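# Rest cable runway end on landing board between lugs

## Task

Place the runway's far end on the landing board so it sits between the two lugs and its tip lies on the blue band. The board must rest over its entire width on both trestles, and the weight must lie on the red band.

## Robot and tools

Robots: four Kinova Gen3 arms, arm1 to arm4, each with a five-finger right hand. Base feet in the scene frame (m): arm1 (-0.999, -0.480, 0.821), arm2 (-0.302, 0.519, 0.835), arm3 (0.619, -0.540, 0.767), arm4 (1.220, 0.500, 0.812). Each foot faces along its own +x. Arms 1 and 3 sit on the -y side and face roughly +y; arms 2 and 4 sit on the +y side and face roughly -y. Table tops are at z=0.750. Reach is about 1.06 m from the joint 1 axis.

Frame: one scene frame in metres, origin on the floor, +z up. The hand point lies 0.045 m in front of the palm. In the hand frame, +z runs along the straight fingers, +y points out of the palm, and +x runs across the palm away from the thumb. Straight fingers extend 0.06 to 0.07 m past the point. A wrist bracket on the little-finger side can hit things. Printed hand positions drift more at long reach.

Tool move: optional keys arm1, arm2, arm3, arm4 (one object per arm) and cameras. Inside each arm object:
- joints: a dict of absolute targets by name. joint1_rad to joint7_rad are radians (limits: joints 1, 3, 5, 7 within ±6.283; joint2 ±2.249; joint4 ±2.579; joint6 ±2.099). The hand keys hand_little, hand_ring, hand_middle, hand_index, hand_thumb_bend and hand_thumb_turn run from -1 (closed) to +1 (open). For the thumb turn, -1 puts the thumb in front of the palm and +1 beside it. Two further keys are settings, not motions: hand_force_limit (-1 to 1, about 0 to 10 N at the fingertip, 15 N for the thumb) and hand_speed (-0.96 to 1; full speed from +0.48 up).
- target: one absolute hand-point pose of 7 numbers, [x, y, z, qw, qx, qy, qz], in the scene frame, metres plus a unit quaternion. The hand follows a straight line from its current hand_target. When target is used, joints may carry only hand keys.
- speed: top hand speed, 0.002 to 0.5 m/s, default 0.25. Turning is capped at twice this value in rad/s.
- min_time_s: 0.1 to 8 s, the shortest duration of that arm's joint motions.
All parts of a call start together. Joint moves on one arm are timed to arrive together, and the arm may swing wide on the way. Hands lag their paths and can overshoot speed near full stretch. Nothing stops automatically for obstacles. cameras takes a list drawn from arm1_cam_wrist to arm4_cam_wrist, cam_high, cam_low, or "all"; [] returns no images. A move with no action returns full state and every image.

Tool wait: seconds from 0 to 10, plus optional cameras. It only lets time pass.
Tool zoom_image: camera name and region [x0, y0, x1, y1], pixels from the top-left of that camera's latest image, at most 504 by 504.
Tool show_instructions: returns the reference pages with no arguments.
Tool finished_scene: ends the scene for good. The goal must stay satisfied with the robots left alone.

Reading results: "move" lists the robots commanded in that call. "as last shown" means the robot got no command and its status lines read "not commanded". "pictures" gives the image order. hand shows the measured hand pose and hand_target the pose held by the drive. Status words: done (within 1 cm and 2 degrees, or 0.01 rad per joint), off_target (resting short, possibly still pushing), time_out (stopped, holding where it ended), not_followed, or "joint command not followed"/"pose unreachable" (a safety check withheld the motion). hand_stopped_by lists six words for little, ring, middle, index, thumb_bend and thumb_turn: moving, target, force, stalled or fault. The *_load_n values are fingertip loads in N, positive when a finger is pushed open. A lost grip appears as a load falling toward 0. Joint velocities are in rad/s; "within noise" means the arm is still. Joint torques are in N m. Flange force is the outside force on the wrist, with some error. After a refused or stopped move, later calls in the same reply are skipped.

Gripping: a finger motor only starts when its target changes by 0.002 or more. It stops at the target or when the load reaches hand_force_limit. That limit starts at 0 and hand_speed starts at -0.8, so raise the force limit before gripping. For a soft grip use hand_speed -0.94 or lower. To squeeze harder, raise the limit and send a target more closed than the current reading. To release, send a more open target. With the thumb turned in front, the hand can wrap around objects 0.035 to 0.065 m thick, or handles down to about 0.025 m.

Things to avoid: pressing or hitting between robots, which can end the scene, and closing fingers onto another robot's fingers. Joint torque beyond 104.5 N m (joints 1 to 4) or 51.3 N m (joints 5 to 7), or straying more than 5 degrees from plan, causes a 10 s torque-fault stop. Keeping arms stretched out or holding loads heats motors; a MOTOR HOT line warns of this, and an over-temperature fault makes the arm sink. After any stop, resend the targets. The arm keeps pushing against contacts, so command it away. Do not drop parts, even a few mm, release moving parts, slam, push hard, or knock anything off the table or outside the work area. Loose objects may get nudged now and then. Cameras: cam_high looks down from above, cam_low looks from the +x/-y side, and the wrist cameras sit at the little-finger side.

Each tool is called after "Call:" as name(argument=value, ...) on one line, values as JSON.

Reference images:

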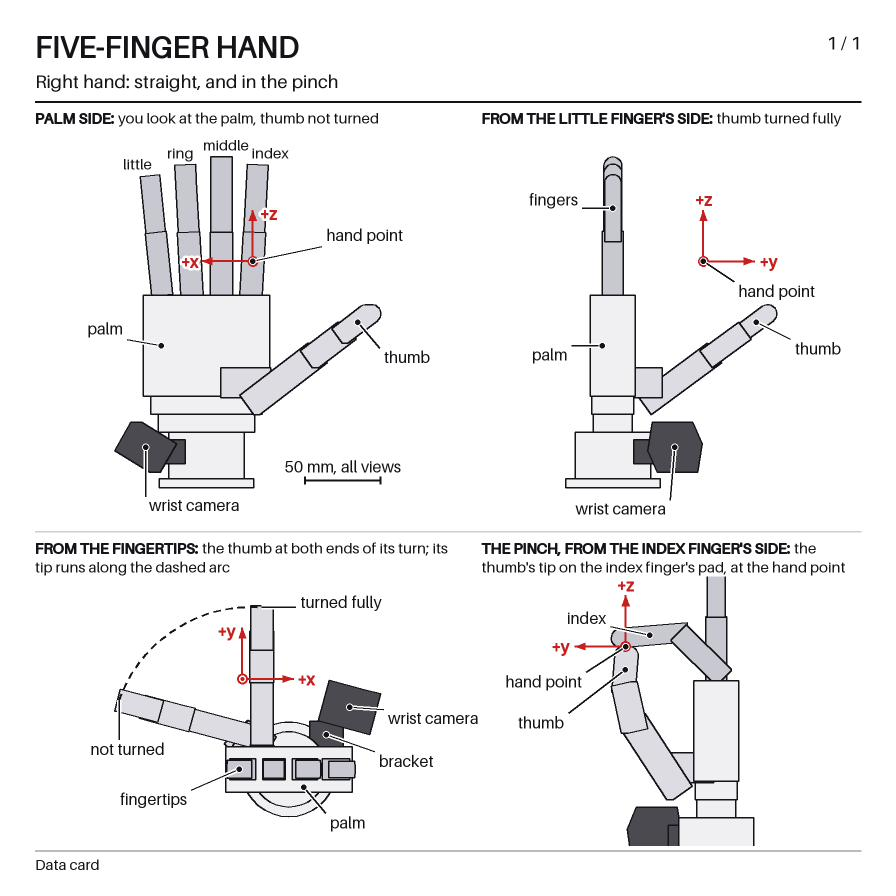

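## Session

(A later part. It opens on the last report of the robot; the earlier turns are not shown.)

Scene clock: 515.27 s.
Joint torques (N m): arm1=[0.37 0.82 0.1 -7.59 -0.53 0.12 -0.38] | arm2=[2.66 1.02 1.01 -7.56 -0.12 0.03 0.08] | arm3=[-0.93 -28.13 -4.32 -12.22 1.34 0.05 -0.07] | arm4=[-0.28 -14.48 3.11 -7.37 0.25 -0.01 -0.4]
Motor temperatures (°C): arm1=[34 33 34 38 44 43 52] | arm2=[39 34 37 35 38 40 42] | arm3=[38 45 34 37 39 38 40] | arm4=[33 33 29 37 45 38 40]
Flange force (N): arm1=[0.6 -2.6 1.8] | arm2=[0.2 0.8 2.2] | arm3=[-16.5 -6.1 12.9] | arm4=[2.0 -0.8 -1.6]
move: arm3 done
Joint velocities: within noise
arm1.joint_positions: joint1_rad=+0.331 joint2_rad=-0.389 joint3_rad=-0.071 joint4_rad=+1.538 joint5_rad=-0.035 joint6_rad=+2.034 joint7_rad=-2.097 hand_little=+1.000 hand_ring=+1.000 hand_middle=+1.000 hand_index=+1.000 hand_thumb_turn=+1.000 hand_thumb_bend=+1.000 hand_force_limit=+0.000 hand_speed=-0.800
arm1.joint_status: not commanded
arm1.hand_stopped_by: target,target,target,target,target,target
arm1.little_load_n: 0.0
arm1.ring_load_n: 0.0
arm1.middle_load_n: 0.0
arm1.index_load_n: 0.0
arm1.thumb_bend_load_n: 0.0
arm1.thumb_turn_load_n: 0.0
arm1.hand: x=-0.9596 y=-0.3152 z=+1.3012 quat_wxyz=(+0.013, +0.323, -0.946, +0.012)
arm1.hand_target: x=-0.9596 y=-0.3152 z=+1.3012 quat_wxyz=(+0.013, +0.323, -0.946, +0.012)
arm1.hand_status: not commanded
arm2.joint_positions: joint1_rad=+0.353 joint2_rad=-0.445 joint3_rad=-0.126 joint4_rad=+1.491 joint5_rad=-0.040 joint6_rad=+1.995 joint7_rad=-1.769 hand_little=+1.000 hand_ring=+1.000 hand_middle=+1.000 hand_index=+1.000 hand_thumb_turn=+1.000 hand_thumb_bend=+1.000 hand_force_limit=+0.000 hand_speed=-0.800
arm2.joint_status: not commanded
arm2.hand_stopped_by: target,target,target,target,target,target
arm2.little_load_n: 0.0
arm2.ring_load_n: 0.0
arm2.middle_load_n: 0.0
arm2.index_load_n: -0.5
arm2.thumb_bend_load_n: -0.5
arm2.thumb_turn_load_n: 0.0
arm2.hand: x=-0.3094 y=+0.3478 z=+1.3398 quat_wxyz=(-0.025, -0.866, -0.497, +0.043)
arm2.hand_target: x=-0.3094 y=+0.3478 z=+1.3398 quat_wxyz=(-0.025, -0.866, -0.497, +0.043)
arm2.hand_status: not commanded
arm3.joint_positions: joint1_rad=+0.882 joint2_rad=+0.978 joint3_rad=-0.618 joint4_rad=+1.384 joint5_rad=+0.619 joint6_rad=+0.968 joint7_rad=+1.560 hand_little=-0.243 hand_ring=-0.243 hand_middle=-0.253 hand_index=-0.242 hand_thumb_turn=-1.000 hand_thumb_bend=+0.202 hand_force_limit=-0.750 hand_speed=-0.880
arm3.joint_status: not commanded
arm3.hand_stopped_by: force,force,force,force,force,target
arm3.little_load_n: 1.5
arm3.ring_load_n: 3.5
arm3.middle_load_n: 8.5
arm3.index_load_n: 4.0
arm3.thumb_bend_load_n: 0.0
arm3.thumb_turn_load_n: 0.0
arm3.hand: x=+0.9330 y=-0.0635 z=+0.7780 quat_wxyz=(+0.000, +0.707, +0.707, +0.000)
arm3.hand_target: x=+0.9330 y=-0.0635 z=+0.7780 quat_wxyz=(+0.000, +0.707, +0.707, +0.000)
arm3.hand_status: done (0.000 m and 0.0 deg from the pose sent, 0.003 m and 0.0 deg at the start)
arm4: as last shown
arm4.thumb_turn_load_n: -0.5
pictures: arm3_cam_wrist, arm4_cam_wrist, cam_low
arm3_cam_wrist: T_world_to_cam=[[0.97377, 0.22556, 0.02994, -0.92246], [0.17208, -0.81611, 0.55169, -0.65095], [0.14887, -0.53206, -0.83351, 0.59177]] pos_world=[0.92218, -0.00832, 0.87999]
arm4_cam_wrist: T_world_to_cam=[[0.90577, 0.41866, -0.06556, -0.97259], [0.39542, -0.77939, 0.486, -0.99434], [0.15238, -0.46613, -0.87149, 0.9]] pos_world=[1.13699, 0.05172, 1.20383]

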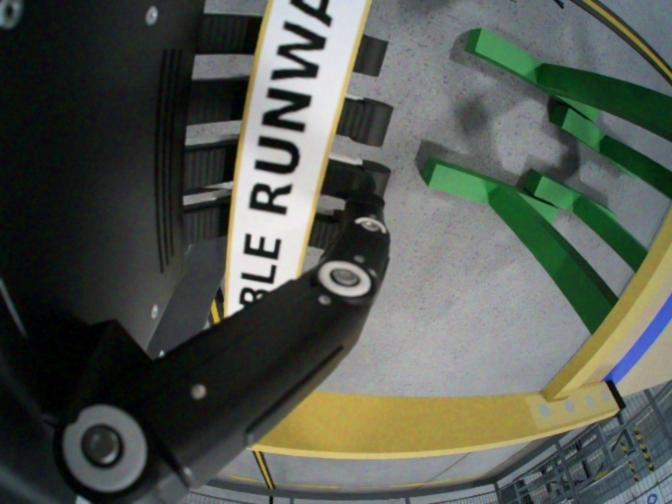

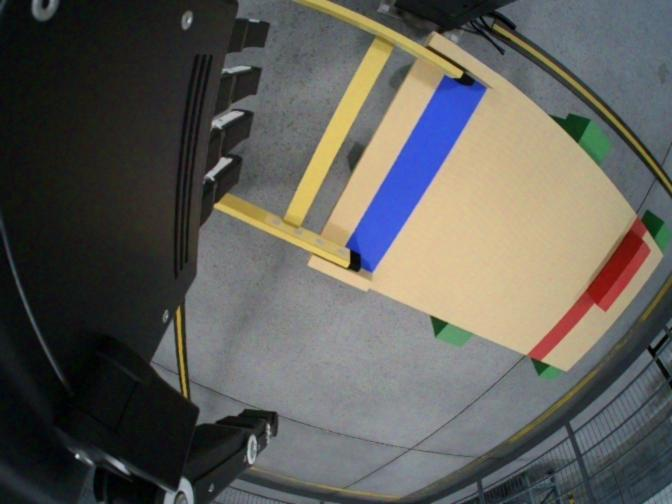

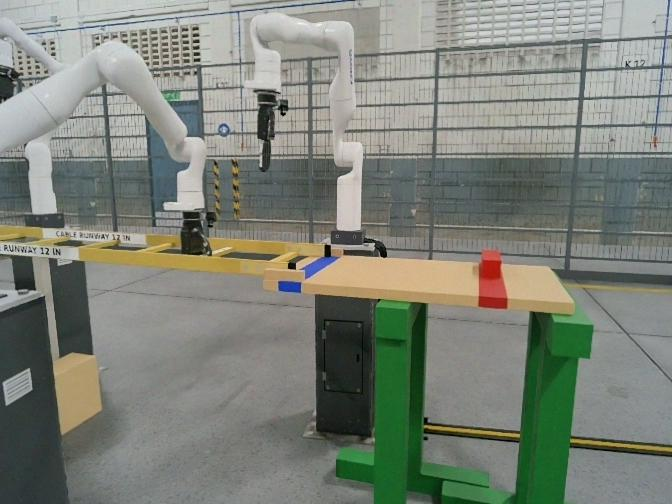

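Call:
move(arm3={"target": [0.933, -0.0635, 0.774, 0, 0.7071, 0.7071, 0], "speed": 0.015})

Call:
move(arm3={"target": [0.933, -0.0635, 0.770, 0, 0.7071, 0.7071, 0], "speed": 0.015}, cameras=["arm4_cam_wrist", "cam_low", "arm3_cam_wrist"])

Call:
zoom_image(camera="cam_low", region=[180, 200, 390, 310])

Scene clock: 522.90 s.
Joint torques (N m): arm1=[0.43 0.8 0.04 -7.63 -0.54 0.13 -0.38] | arm2=[2.65 1.01 1.06 -7.55 -0.1 0.01 0.1] | arm3=[-1.29 -18.28 -2.77 -7.7 0.25 0.15 -0.06] | arm4=[-0.27 -14.6 3.12 -7.41 0.2 -0.06 -0.38]
Motor temperatures (°C): arm1=[34 33 34 38 44 43 52] | arm2=[39 34 37 35 38 40 42] | arm3=[38 45 34 37 39 38 40] | arm4=[33 33 29 37 45 38 40]
Flange force (N): arm1=[0.5 -2.8 1.9] | arm2=[0.2 1.1 2.1] | arm3=[-15.0 -4.7 -3.9] | arm4=[1.8 -0.8 -1.6]
move: arm3 done
Joint velocities: within noise
arm1, arm2, arm4: as last shown
arm2.index_load_n: 0.0
arm2.thumb_bend_load_n: 0.0
arm3.joint_positions: joint1_rad=+0.881 joint2_rad=+0.984 joint3_rad=-0.615 joint4_rad=+1.385 joint5_rad=+0.623 joint6_rad=+0.961 joint7_rad=+1.557 hand_little=-0.244 hand_ring=-0.243 hand_middle=-0.253 hand_index=-0.243 hand_thumb_turn=-1.000 hand_thumb_bend=+0.202 hand_force_limit=-0.750 hand_speed=-0.880
arm3.joint_status: not commanded
arm3.hand_stopped_by: force,force,force,force,force,target
arm3.little_load_n: 0.0
arm3.ring_load_n: 0.0
arm3.middle_load_n: 7.0
arm3.index_load_n: 0.0
arm3.thumb_bend_load_n: 0.0
arm3.thumb_turn_load_n: 0.0
arm3.hand: x=+0.9330 y=-0.0635 z=+0.7740 quat_wxyz=(+0.000, +0.707, +0.707, +0.000)
arm3.hand_target: x=+0.9330 y=-0.0635 z=+0.7740 quat_wxyz=(+0.000, +0.707, +0.707, +0.000)
arm3.hand_status: done (0.000 m and 0.0 deg from the pose sent, 0.004 m and 0.0 deg at the start)
arm4.thumb_turn_load_n: 0.0
pictures: none

Scene clock: 523.87 s.
Joint torques (N m): arm1=[0.45 0.8 0.1 -7.67 -0.56 0.13 -0.36] | arm2=[2.59 1.02 0.99 -7.54 -0.1 0.04 0.12] | arm3=[-1.24 -18.26 -2.81 -7.6 0.28 0.2 -0.07] | arm4=[-0.27 -14.49 3.12 -7.39 0.24 -0.07 -0.39]
Motor temperatures (°C): arm1=[34 33 34 38 44 43 52] | arm2=[39 34 37 35 38 40 42] | arm3=[38 45 34 37 39 38 40] | arm4=[33 33 29 37 45 38 40]
Flange force (N): arm1=[0.6 -2.6 2.1] | arm2=[0.2 1.0 2.2] | arm3=[-14.8 -4.7 -4.0] | arm4=[2.0 -0.8 -1.7]
move: arm3 done
Joint velocities: within noise
arm1, arm2, arm4: as last shown
arm2.thumb_bend_load_n: -0.5
arm3.joint_positions: joint1_rad=+0.879 joint2_rad=+0.990 joint3_rad=-0.612 joint4_rad=+1.386 joint5_rad=+0.626 joint6_rad=+0.954 joint7_rad=+1.555 hand_little=-0.244 hand_ring=-0.243 hand_middle=-0.253 hand_index=-0.243 hand_thumb_turn=-1.000 hand_thumb_bend=+0.202 hand_force_limit=-0.750 hand_speed=-0.880
arm3.joint_status: not commanded
arm3.hand_stopped_by: force,force,force,force,force,target
arm3.little_load_n: 0.0
arm3.ring_load_n: 0.0
arm3.middle_load_n: 7.0
arm3.index_load_n: 0.0
arm3.thumb_bend_load_n: 0.0
arm3.thumb_turn_load_n: 0.0
arm3.hand: x=+0.9330 y=-0.0635 z=+0.7700 quat_wxyz=(+0.000, +0.707, +0.707, +0.000)
arm3.hand_target: x=+0.9330 y=-0.0635 z=+0.7700 quat_wxyz=(+0.000, +0.707, +0.707, +0.000)
arm3.hand_status: done (0.000 m and 0.0 deg from the pose sent, 0.004 m and 0.0 deg at the start)
pictures: arm3_cam_wrist, arm4_cam_wrist, cam_low
arm3_cam_wrist: T_world_to_cam=[[0.97377, 0.22556, 0.02994, -0.92222], [0.17208, -0.81611, 0.55169, -0.64654], [0.14887, -0.53206, -0.83351, 0.5851]] pos_world=[0.92218, -0.00832, 0.87199]
arm4_cam_wrist: T_world_to_cam=[[0.90577, 0.41866, -0.06556, -0.97259], [0.39542, -0.77939, 0.486, -0.99434], [0.15238, -0.46613, -0.87149, 0.9]] pos_world=[1.13699, 0.05172, 1.20383]

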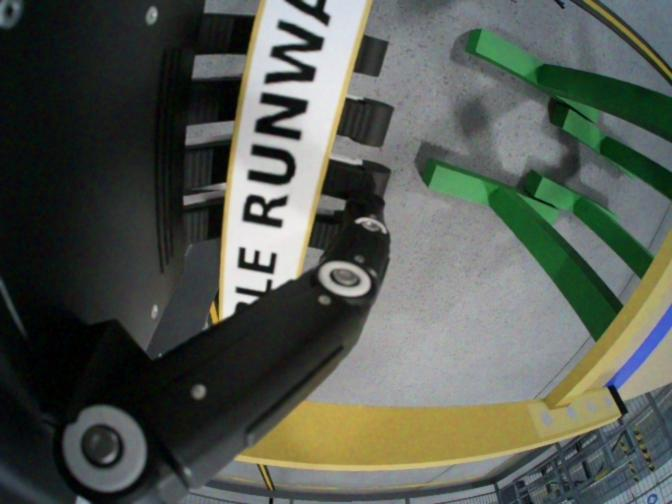

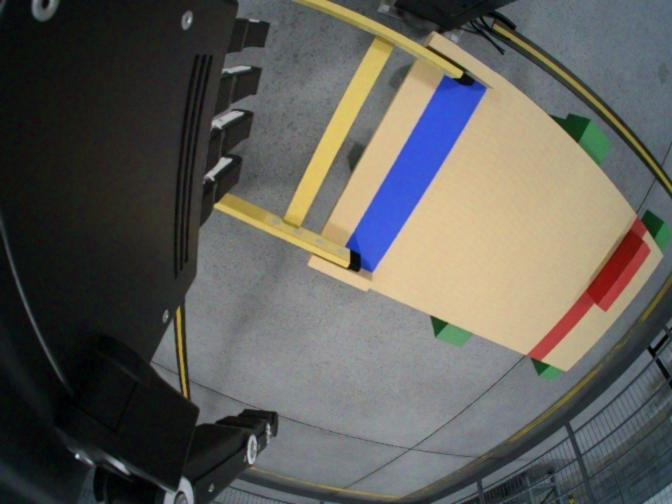

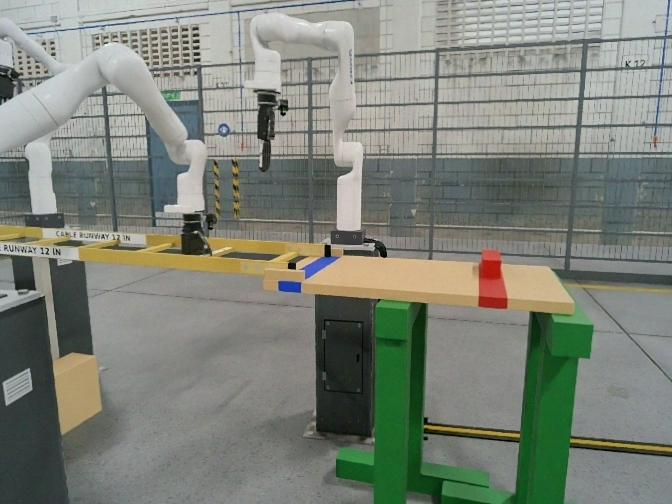

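Scaled by 2.400 from the camera's image (finer frame: 960x720).

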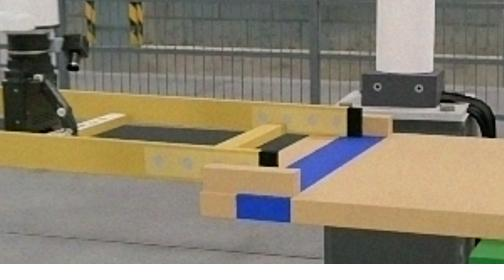

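Call:
zoom_image(camera="arm4_cam_wrist", region=[300, 200, 420, 310])

Call:
zoom_image(camera="arm4_cam_wrist", region=[400, 20, 520, 120])

Scaled by 4.200 from the camera's image (finer frame: 960x720).

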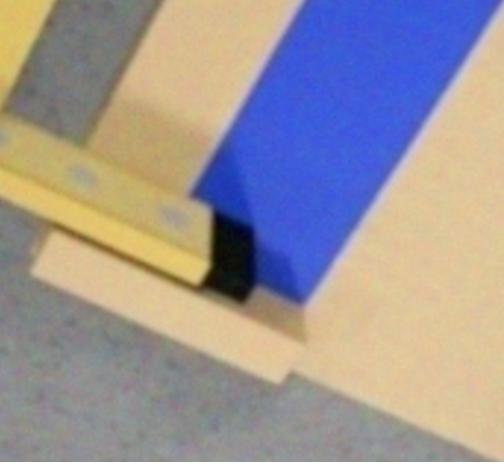

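Scaled by 4.200 from the camera's image (finer frame: 960x720).

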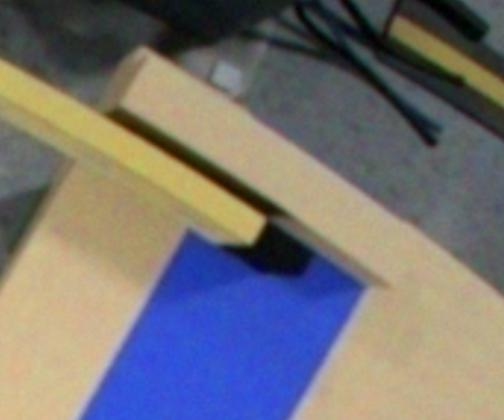

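Call:
move(arm3={"joints": {"hand_speed": -0.5, "hand_thumb_bend": 1}})

Call:
move(arm3={"joints": {"hand_speed": -0.7, "hand_little": 1, "hand_ring": 1, "hand_middle": 1, "hand_index": 1}}, cameras=["arm4_cam_wrist", "cam_low", "arm3_cam_wrist"])

Scene clock: 539.70 s.
Joint torques (N m): arm1=[0.39 0.81 0.04 -7.62 -0.53 0.13 -0.39] | arm2=[2.57 1.03 1.04 -7.54 -0.09 0.06 0.12] | arm3=[-1.26 -18.29 -2.79 -7.63 0.24 0.19 -0.08] | arm4=[-0.3 -14.54 3.08 -7.42 0.24 -0.08 -0.37]
Motor temperatures (°C): arm1=[34 33 34 38 44 43 52] | arm2=[39 34 37 35 38 40 42] | arm3=[38 44 34 37 39 38 40] | arm4=[33 33 29 37 45 38 40]
Flange force (N): arm1=[0.5 -2.8 1.9] | arm2=[0.2 1.1 2.2] | arm3=[-14.9 -4.6 -4.0] | arm4=[2.0 -0.8 -1.6]
move: arm3 done
Joint velocities: within noise
arm1, arm2: as last shown
arm2.thumb_bend_load_n: 0.0
arm3.joint_positions: joint1_rad=+0.879 joint2_rad=+0.990 joint3_rad=-0.612 joint4_rad=+1.386 joint5_rad=+0.626 joint6_rad=+0.954 joint7_rad=+1.555 hand_little=-0.244 hand_ring=-0.243 hand_middle=-0.254 hand_index=-0.243 hand_thumb_turn=-1.000 hand_thumb_bend=+1.000 hand_force_limit=-0.750 hand_speed=-0.500
arm3.joint_status: all done
arm3.hand_stopped_by: force,force,force,force,target,target
arm3.little_load_n: 0.0
arm3.ring_load_n: 0.0
arm3.middle_load_n: 0.0
arm3.index_load_n: 0.0
arm3.thumb_bend_load_n: 0.0
arm3.thumb_turn_load_n: 0.0
arm3.hand: x=+0.9330 y=-0.0635 z=+0.7700 quat_wxyz=(+0.000, +0.707, +0.707, +0.000)
arm3.hand_target: x=+0.9330 y=-0.0635 z=+0.7700 quat_wxyz=(+0.000, +0.707, +0.707, +0.000)
arm3.hand_status: not commanded
arm4.joint_positions: joint1_rad=+0.017 joint2_rad=+0.507 joint3_rad=+0.419 joint4_rad=+1.258 joint5_rad=-0.143 joint6_rad=+1.421 joint7_rad=-1.084 hand_little=+1.000 hand_ring=+1.000 hand_middle=+1.000 hand_index=+1.000 hand_thumb_turn=+1.000 hand_thumb_bend=+1.000 hand_force_limit=+0.000 hand_speed=-0.800
arm4.joint_status: not commanded
arm4.hand_stopped_by: target,target,target,target,target,target
arm4.little_load_n: 0.0
arm4.ring_load_n: 0.0
arm4.middle_load_n: 0.0
arm4.index_load_n: 0.0
arm4.thumb_bend_load_n: 0.0
arm4.thumb_turn_load_n: 0.0
arm4.hand: x=+1.1600 y=-0.0050 z=+1.1000 quat_wxyz=(+0.028, -0.646, -0.762, +0.017)
arm4.hand_target: x=+1.1600 y=-0.0050 z=+1.1000 quat_wxyz=(+0.028, -0.646, -0.762, +0.017)
arm4.hand_status: not commanded
pictures: none

Scene clock: 541.70 s.
Joint torques (N m): arm1=[0.4 0.81 0.03 -7.64 -0.57 0.14 -0.4] | arm2=[2.65 1.01 1.03 -7.58 -0.11 0.05 0.11] | arm3=[-1.25 -18.21 -2.75 -7.66 0.25 0.2 -0.1] | arm4=[-0.28 -14.46 3.14 -7.36 0.2 -0.05 -0.39]
Motor temperatures (°C): arm1=[34 33 34 38 44 43 52] | arm2=[39 34 37 35 38 40 42] | arm3=[38 44 34 37 39 38 40] | arm4=[33 33 29 37 45 38 40]
Flange force (N): arm1=[0.4 -2.9 2.0] | arm2=[0.2 1.0 2.4] | arm3=[-15.1 -4.7 -4.1] | arm4=[2.0 -0.8 -1.7]
move: arm3 done
Joint velocities: within noise
arm1, arm2, arm4: as last shown
arm2.thumb_bend_load_n: -0.5
arm3.joint_positions: joint1_rad=+0.879 joint2_rad=+0.990 joint3_rad=-0.612 joint4_rad=+1.386 joint5_rad=+0.626 joint6_rad=+0.954 joint7_rad=+1.555 hand_little=+1.000 hand_ring=+1.000 hand_middle=+1.000 hand_index=+1.000 hand_thumb_turn=-1.000 hand_thumb_bend=+1.000 hand_force_limit=-0.750 hand_speed=-0.700
arm3.joint_status: all done
arm3.hand_stopped_by: target,target,target,target,target,target
arm3.little_load_n: 0.0
arm3.ring_load_n: 0.0
arm3.middle_load_n: 0.0
arm3.index_load_n: -0.5
arm3.thumb_bend_load_n: 0.0
arm3.thumb_turn_load_n: 0.0
arm3.hand: x=+0.9330 y=-0.0635 z=+0.7700 quat_wxyz=(+0.000, +0.707, +0.707, +0.000)
arm3.hand_target: x=+0.9330 y=-0.0635 z=+0.7700 quat_wxyz=(+0.000, +0.707, +0.707, +0.000)
arm3.hand_status: not commanded
pictures: arm3_cam_wrist, arm4_cam_wrist, cam_low
arm3_cam_wrist: T_world_to_cam=[[0.97377, 0.22556, 0.02994, -0.92222], [0.17208, -0.81611, 0.55169, -0.64654], [0.14887, -0.53206, -0.83351, 0.5851]] pos_world=[0.92218, -0.00832, 0.87199]
arm4_cam_wrist: T_world_to_cam=[[0.90577, 0.41866, -0.06556, -0.97259], [0.39542, -0.77939, 0.486, -0.99434], [0.15238, -0.46613, -0.87149, 0.9]] pos_world=[1.13699, 0.05172, 1.20383]

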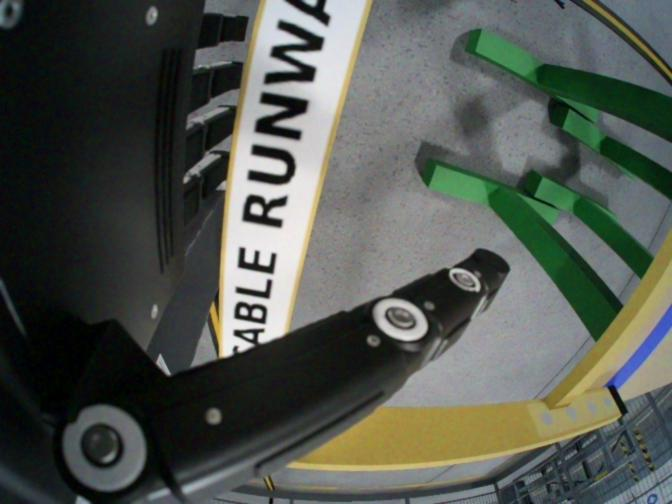

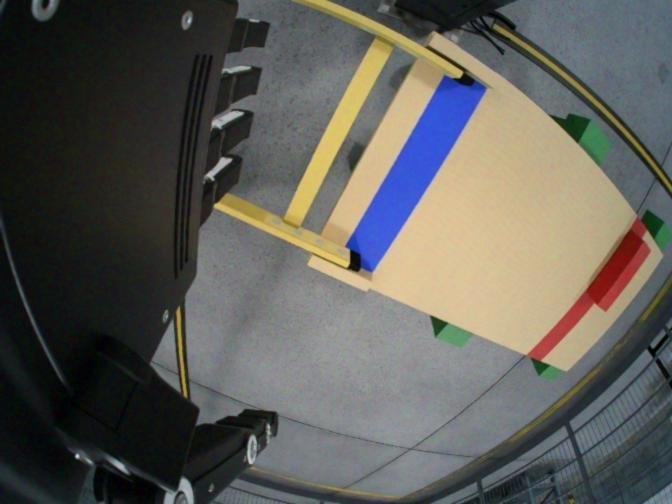

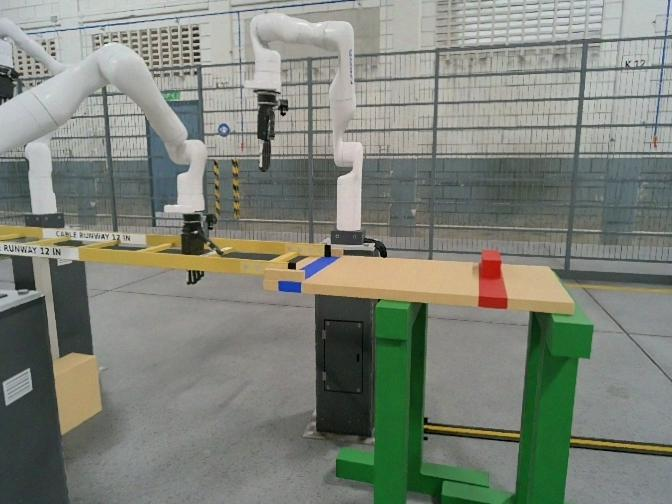

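Call:
move(arm3={"target": [0.927, -0.0635, 0.772, 0, 0.7071, 0.7071, 0], "speed": 0.03})

Call:
move(arm3={"target": [0.927, -0.0635, 0.98, 0, 0.7071, 0.7071, 0], "speed": 0.12}, cameras=["all"])

Call:
zoom_image(camera="cam_low", region=[180, 200, 390, 310])

Call:
zoom_image(camera="cam_high", region=[260, 110, 440, 504])

Call:
zoom_image(camera="cam_high", region=[290, 115, 390, 235])

Scene clock: 554.93 s.
Joint torques (N m): arm1=[0.39 0.83 0.08 -7.63 -0.54 0.12 -0.39] | arm2=[2.64 1 1.02 -7.57 -0.12 0.06 0.09] | arm3=[-1.24 -18.17 -2.84 -7.66 0.25 0.18 -0.11] | arm4=[-0.31 -14.47 3.07 -7.4 0.24 -0.09 -0.41]
Motor temperatures (°C): arm1=[34 33 34 38 44 43 52] | arm2=[39 34 37 35 38 40 42] | arm3=[38 43 34 37 39 38 40] | arm4=[33 33 29 37 45 38 40]
Flange force (N): arm1=[0.6 -2.8 1.9] | arm2=[0.1 0.9 2.3] | arm3=[-14.9 -4.5 -3.9] | arm4=[2.0 -0.9 -1.7]
move: arm3 done
Joint velocities: within noise
arm1, arm2, arm4: as last shown
arm1.thumb_bend_load_n: -0.5
arm2.thumb_bend_load_n: 0.0
arm3.joint_positions: joint1_rad=+0.872 joint2_rad=+0.983 joint3_rad=-0.613 joint4_rad=+1.397 joint5_rad=+0.625 joint6_rad=+0.951 joint7_rad=+1.543 hand_little=+1.000 hand_ring=+1.000 hand_middle=+1.000 hand_index=+1.000 hand_thumb_turn=-1.000 hand_thumb_bend=+1.000 hand_force_limit=-0.750 hand_speed=-0.700
arm3.joint_status: not commanded
arm3.hand_stopped_by: target,target,target,target,target,target
arm3.little_load_n: 0.0
arm3.ring_load_n: 0.0
arm3.middle_load_n: 0.0
arm3.index_load_n: 0.0
arm3.thumb_bend_load_n: -0.5
arm3.thumb_turn_load_n: 0.0
arm3.hand: x=+0.9270 y=-0.0635 z=+0.7720 quat_wxyz=(+0.000, +0.707, +0.707, +0.000)
arm3.hand_target: x=+0.9270 y=-0.0635 z=+0.7720 quat_wxyz=(+0.000, +0.707, +0.707, +0.000)
arm3.hand_status: done (0.000 m and 0.0 deg from the pose sent, 0.006 m and 0.0 deg at the start)
pictures: none

Scene clock: 557.20 s.
Joint torques (N m): arm1=[0.39 0.8 0.1 -7.64 -0.53 0.13 -0.4] | arm2=[2.63 0.99 1.05 -7.6 -0.14 -0.01 0.11] | arm3=[-1.22 -16.86 -2.33 -9.48 0.23 0.16 -0.09] | arm4=[-0.32 -14.54 3.07 -7.33 0.22 -0.06 -0.4]
Motor temperatures (°C): arm1=[34 33 34 38 44 43 52] | arm2=[39 34 37 35 38 40 42] | arm3=[38 43 34 37 39 38 40] | arm4=[33 33 29 37 45 38 40]
Flange force (N): arm1=[0.5 -2.7 2.0] | arm2=[0.2 1.0 2.2] | arm3=[-18.3 -6.3 3.4] | arm4=[1.7 -1.0 -1.8]
move: arm3 done
Joint velocities: within noise
arm1, arm2, arm4: as last shown
arm1.thumb_bend_load_n: 0.0
arm3.joint_positions: joint1_rad=+0.895 joint2_rad=+0.736 joint3_rad=-0.716 joint4_rad=+1.154 joint5_rad=+0.462 joint6_rad=+1.399 joint7_rad=+1.677 hand_little=+1.000 hand_ring=+1.000 hand_middle=+1.000 hand_index=+1.000 hand_thumb_turn=-1.000 hand_thumb_bend=+1.000 hand_force_limit=-0.750 hand_speed=-0.700
arm3.joint_status: not commanded
arm3.hand_stopped_by: target,target,target,target,target,target
arm3.little_load_n: 0.0
arm3.ring_load_n: 0.0
arm3.middle_load_n: 0.0
arm3.index_load_n: 0.0
arm3.thumb_bend_load_n: 0.0
arm3.thumb_turn_load_n: 0.0
arm3.hand: x=+0.9270 y=-0.0635 z=+0.9800 quat_wxyz=(+0.000, +0.707, +0.707, +0.000)
arm3.hand_target: x=+0.9270 y=-0.0635 z=+0.9800 quat_wxyz=(+0.000, +0.707, +0.707, +0.000)
arm3.hand_status: done (0.000 m and 0.0 deg from the pose sent, 0.208 m and 0.0 deg at the start)
pictures: arm1_cam_wrist, arm2_cam_wrist, arm3_cam_wrist, arm4_cam_wrist, cam_high, cam_low
arm3_cam_wrist: T_world_to_cam=[[0.97377, 0.22556, 0.02994, -0.92266], [0.17208, -0.81611, 0.55169, -0.76136], [0.14887, -0.53206, -0.83351, 0.76103]] pos_world=[0.91618, -0.00832, 1.08199]
arm4_cam_wrist: T_world_to_cam=[[0.90577, 0.41866, -0.06556, -0.97259], [0.39542, -0.77939, 0.486, -0.99434], [0.15238, -0.46613, -0.87149, 0.9]] pos_world=[1.13699, 0.05172, 1.20383]

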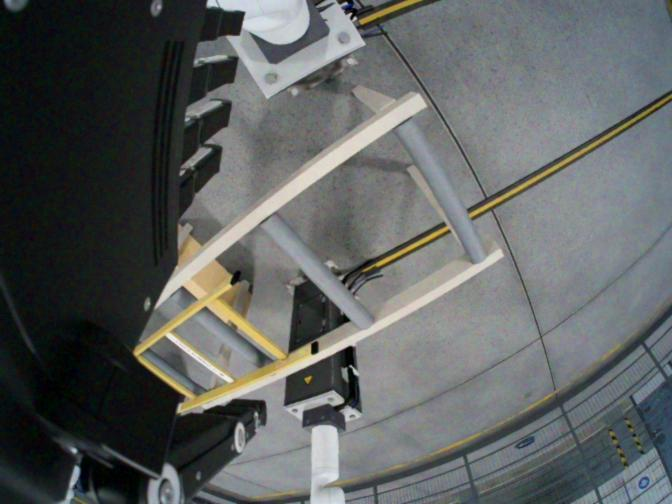

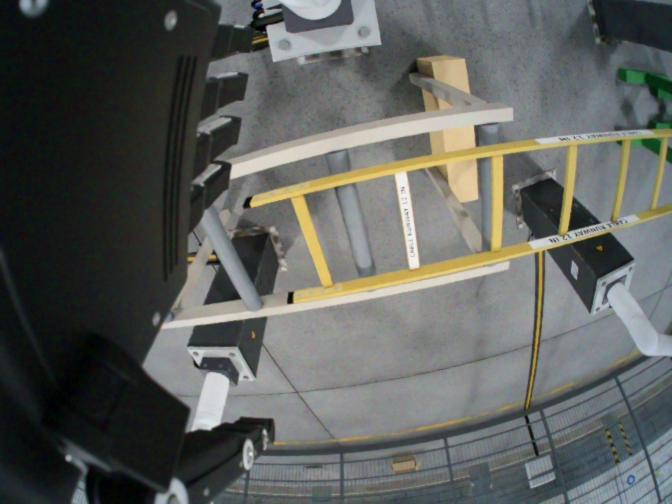

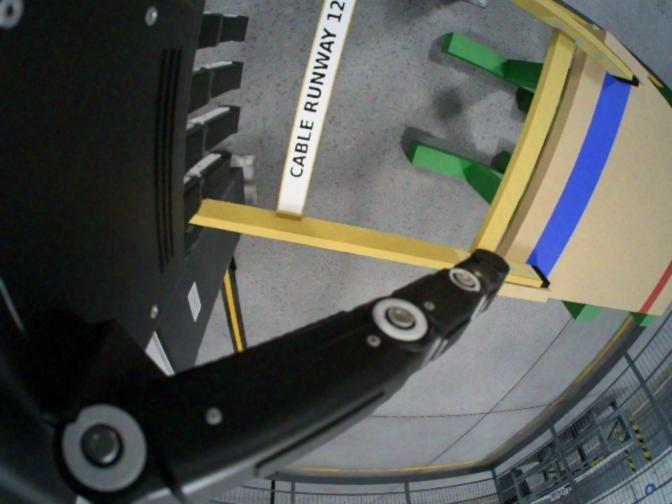

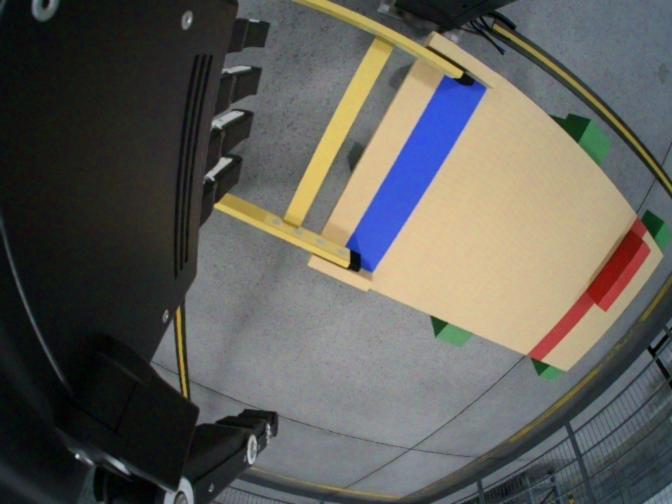

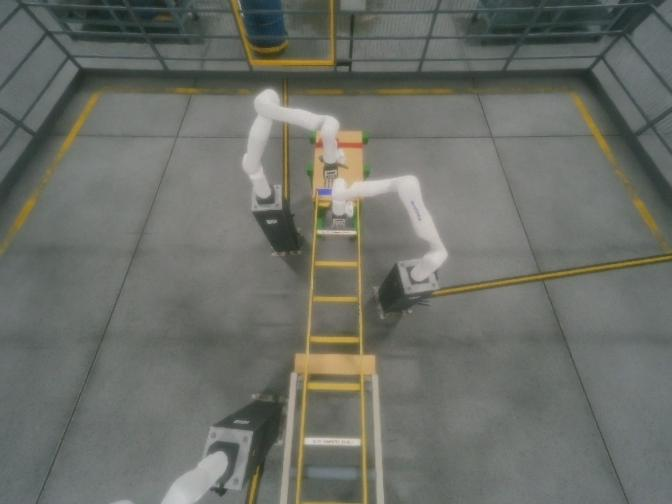

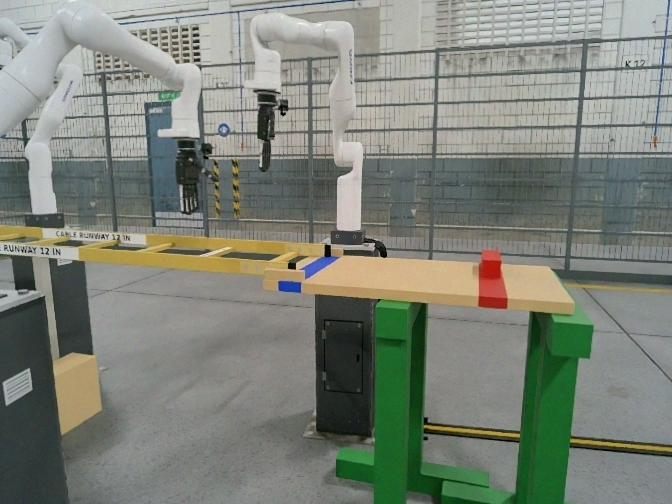

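Scaled by 2.400 from the camera's image (finer frame: 960x720).

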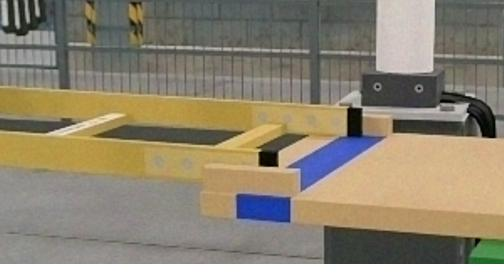

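Scaled by 1.279 from the camera's image (finer frame: 960x720).

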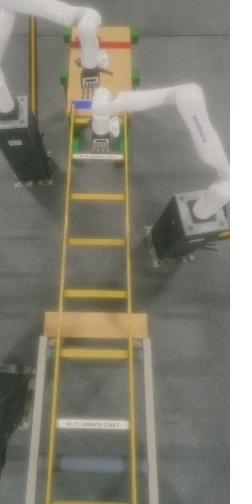

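Scaled by 4.200 from the camera's image (finer frame: 960x720).

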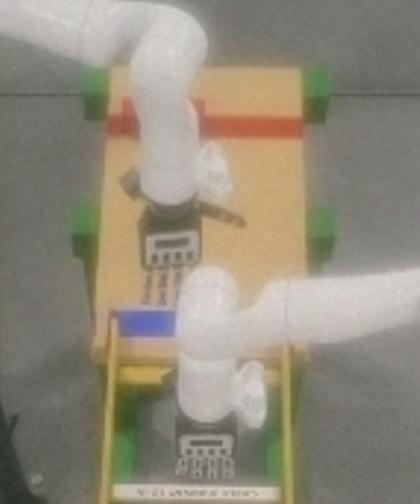

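Call:
move(arm3={"target": [0.80, -0.30, 1.15, 0, 0.7071, 0.7071, 0], "speed": 0.25}, arm4={"target": [1.25, 0.3, 1.25, 0.028, -0.646, -0.762, 0.017], "speed": 0.25}, cameras=["cam_high", "cam_low", "arm4_cam_wrist", "arm2_cam_wrist"])

Call:
zoom_image(camera="cam_high", region=[290, 115, 390, 235])

Call:
zoom_image(camera="arm4_cam_wrist", region=[220, 80, 640, 400])

Call:
zoom_image(camera="arm2_cam_wrist", region=[160, 60, 560, 360])

Call:
zoom_image(camera="cam_low", region=[230, 220, 620, 504])

Scene clock: 579.47 s.
Joint torques (N m): arm1=[0.36 0.83 0.05 -7.63 -0.53 0.14 -0.4] | arm2=[2.61 1.07 1.02 -7.59 -0.09 0.06 0.09] | arm3=[-1.28 -3.01 0.93 -10.41 0.3 0.2 -0.11] | arm4=[-0.44 -0.36 0.72 -7.31 0.21 0.02 -0.37]
Motor temperatures (°C): arm1=[34 33 34 38 44 43 52] | arm2=[39 34 37 35 38 40 42] | arm3=[38 42 34 37 39 38 40] | arm4=[33 33 29 37 45 38 40]
Flange force (N): arm1=[0.5 -2.8 2.0] | arm2=[0.3 0.9 2.5] | arm3=[-12.7 -4.7 8.2] | arm4=[3.5 2.4 -1.0]
move: arm3 done; arm4 done
Joint velocities: within noise
arm1, arm2: as last shown
arm3.joint_positions: joint1_rad=+1.341 joint2_rad=-0.050 joint3_rad=-0.800 joint4_rad=+1.599 joint5_rad=-0.039 joint6_rad=+1.570 joint7_rad=+1.977 hand_little=+1.000 hand_ring=+1.000 hand_middle=+1.000 hand_index=+1.000 hand_thumb_turn=-1.000 hand_thumb_bend=+1.000 hand_force_limit=-0.750 hand_speed=-0.700
arm3.joint_status: not commanded
arm3.hand_stopped_by: target,target,target,target,target,target
arm3.little_load_n: 0.0
arm3.ring_load_n: 0.0
arm3.middle_load_n: 0.0
arm3.index_load_n: 0.0
arm3.thumb_bend_load_n: 0.0
arm3.thumb_turn_load_n: 0.0
arm3.hand: x=+0.8000 y=-0.3000 z=+1.1500 quat_wxyz=(+0.000, +0.707, +0.707, +0.000)
arm3.hand_target: x=+0.8000 y=-0.3000 z=+1.1500 quat_wxyz=(+0.000, +0.707, +0.707, +0.000)
arm3.hand_status: done (0.000 m and 0.0 deg from the pose sent, 0.318 m and 0.0 deg at the start)
arm4.joint_positions: joint1_rad=-0.263 joint2_rad=-0.299 joint3_rad=+0.199 joint4_rad=+1.622 joint5_rad=+0.112 joint6_rad=+1.843 joint7_rad=-1.539 hand_little=+1.000 hand_ring=+1.000 hand_middle=+1.000 hand_index=+1.000 hand_thumb_turn=+1.000 hand_thumb_bend=+1.000 hand_force_limit=+0.000 hand_speed=-0.800
arm4.joint_status: not commanded
arm4.hand_stopped_by: target,target,target,target,target,target
arm4.little_load_n: 0.0
arm4.ring_load_n: 0.0
arm4.middle_load_n: 0.0
arm4.index_load_n: 0.0
arm4.thumb_bend_load_n: 0.0
arm4.thumb_turn_load_n: 0.0
arm4.hand: x=+1.2500 y=+0.3000 z=+1.2500 quat_wxyz=(+0.028, -0.646, -0.762, +0.017)
arm4.hand_target: x=+1.2500 y=+0.3000 z=+1.2500 quat_wxyz=(+0.028, -0.646, -0.762, +0.017)
arm4.hand_status: done (0.000 m and 0.0 deg from the pose sent, 0.352 m and 0.0 deg at the start)
pictures: arm2_cam_wrist, arm4_cam_wrist, cam_high, cam_low
arm4_cam_wrist: T_world_to_cam=[[0.90574, 0.41873, -0.0656, -1.17189], [0.3955, -0.77935, 0.486, -0.86522], [0.15238, -0.46613, -0.87149, 1.15918]] pos_world=[1.22699, 0.35672, 1.35383]

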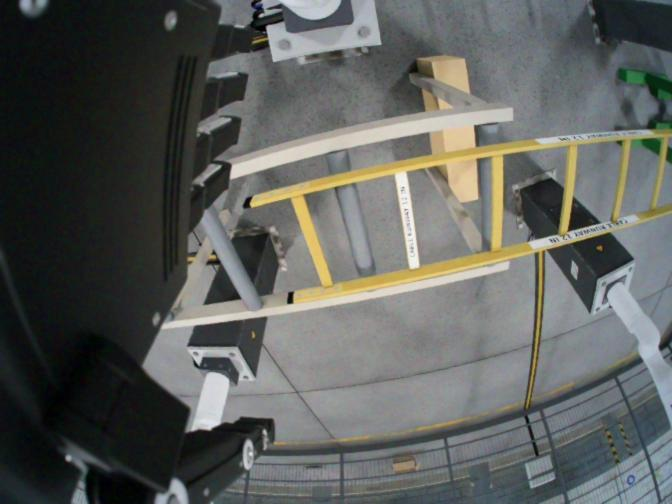

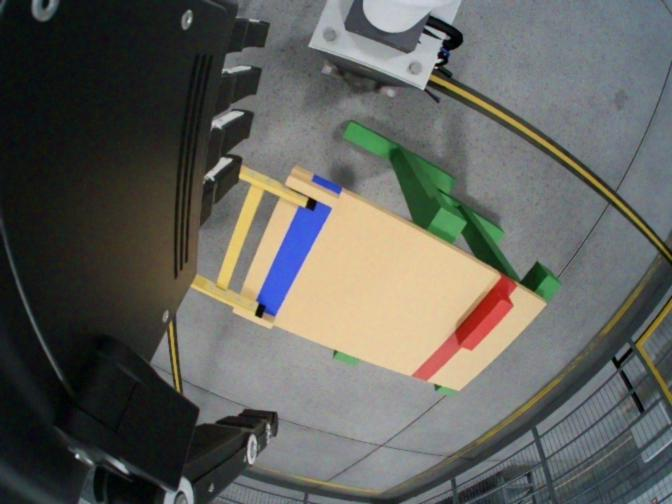

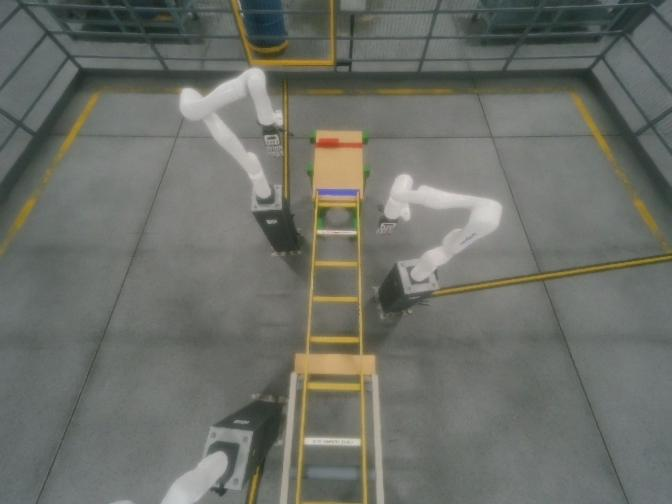

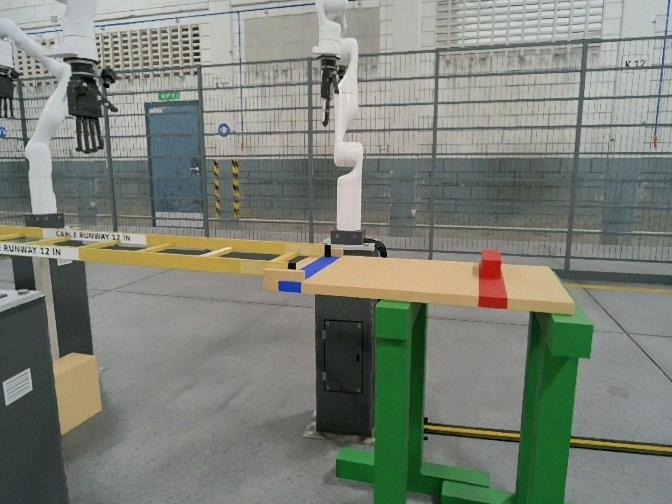

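Scaled by 4.200 from the camera's image (finer frame: 960x720).

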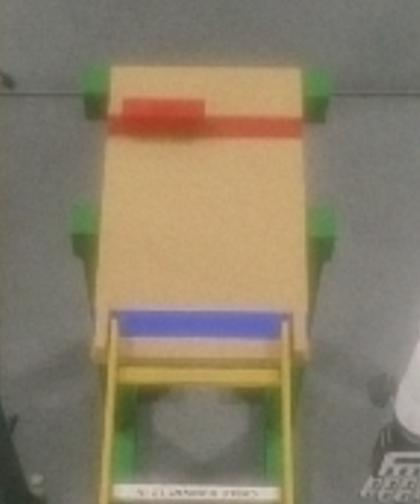

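Scaled by 1.200 from the camera's image (finer frame: 960x720).

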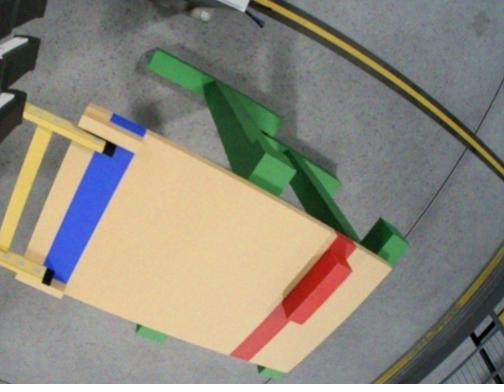

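Scaled by 1.260 from the camera's image (finer frame: 960x720).

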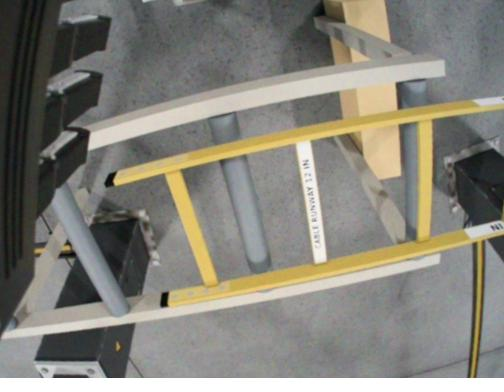

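Scaled by 1.292 from the camera's image (finer frame: 960x720).

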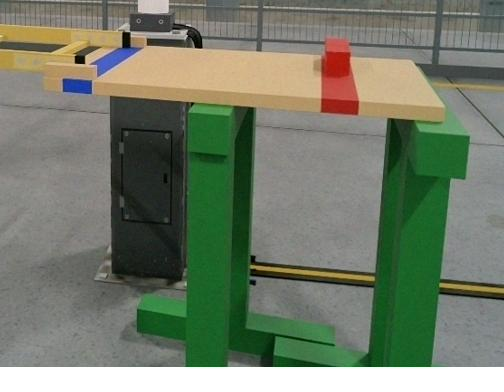

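Call:
finished_scene()

The scene is finished: the task was done.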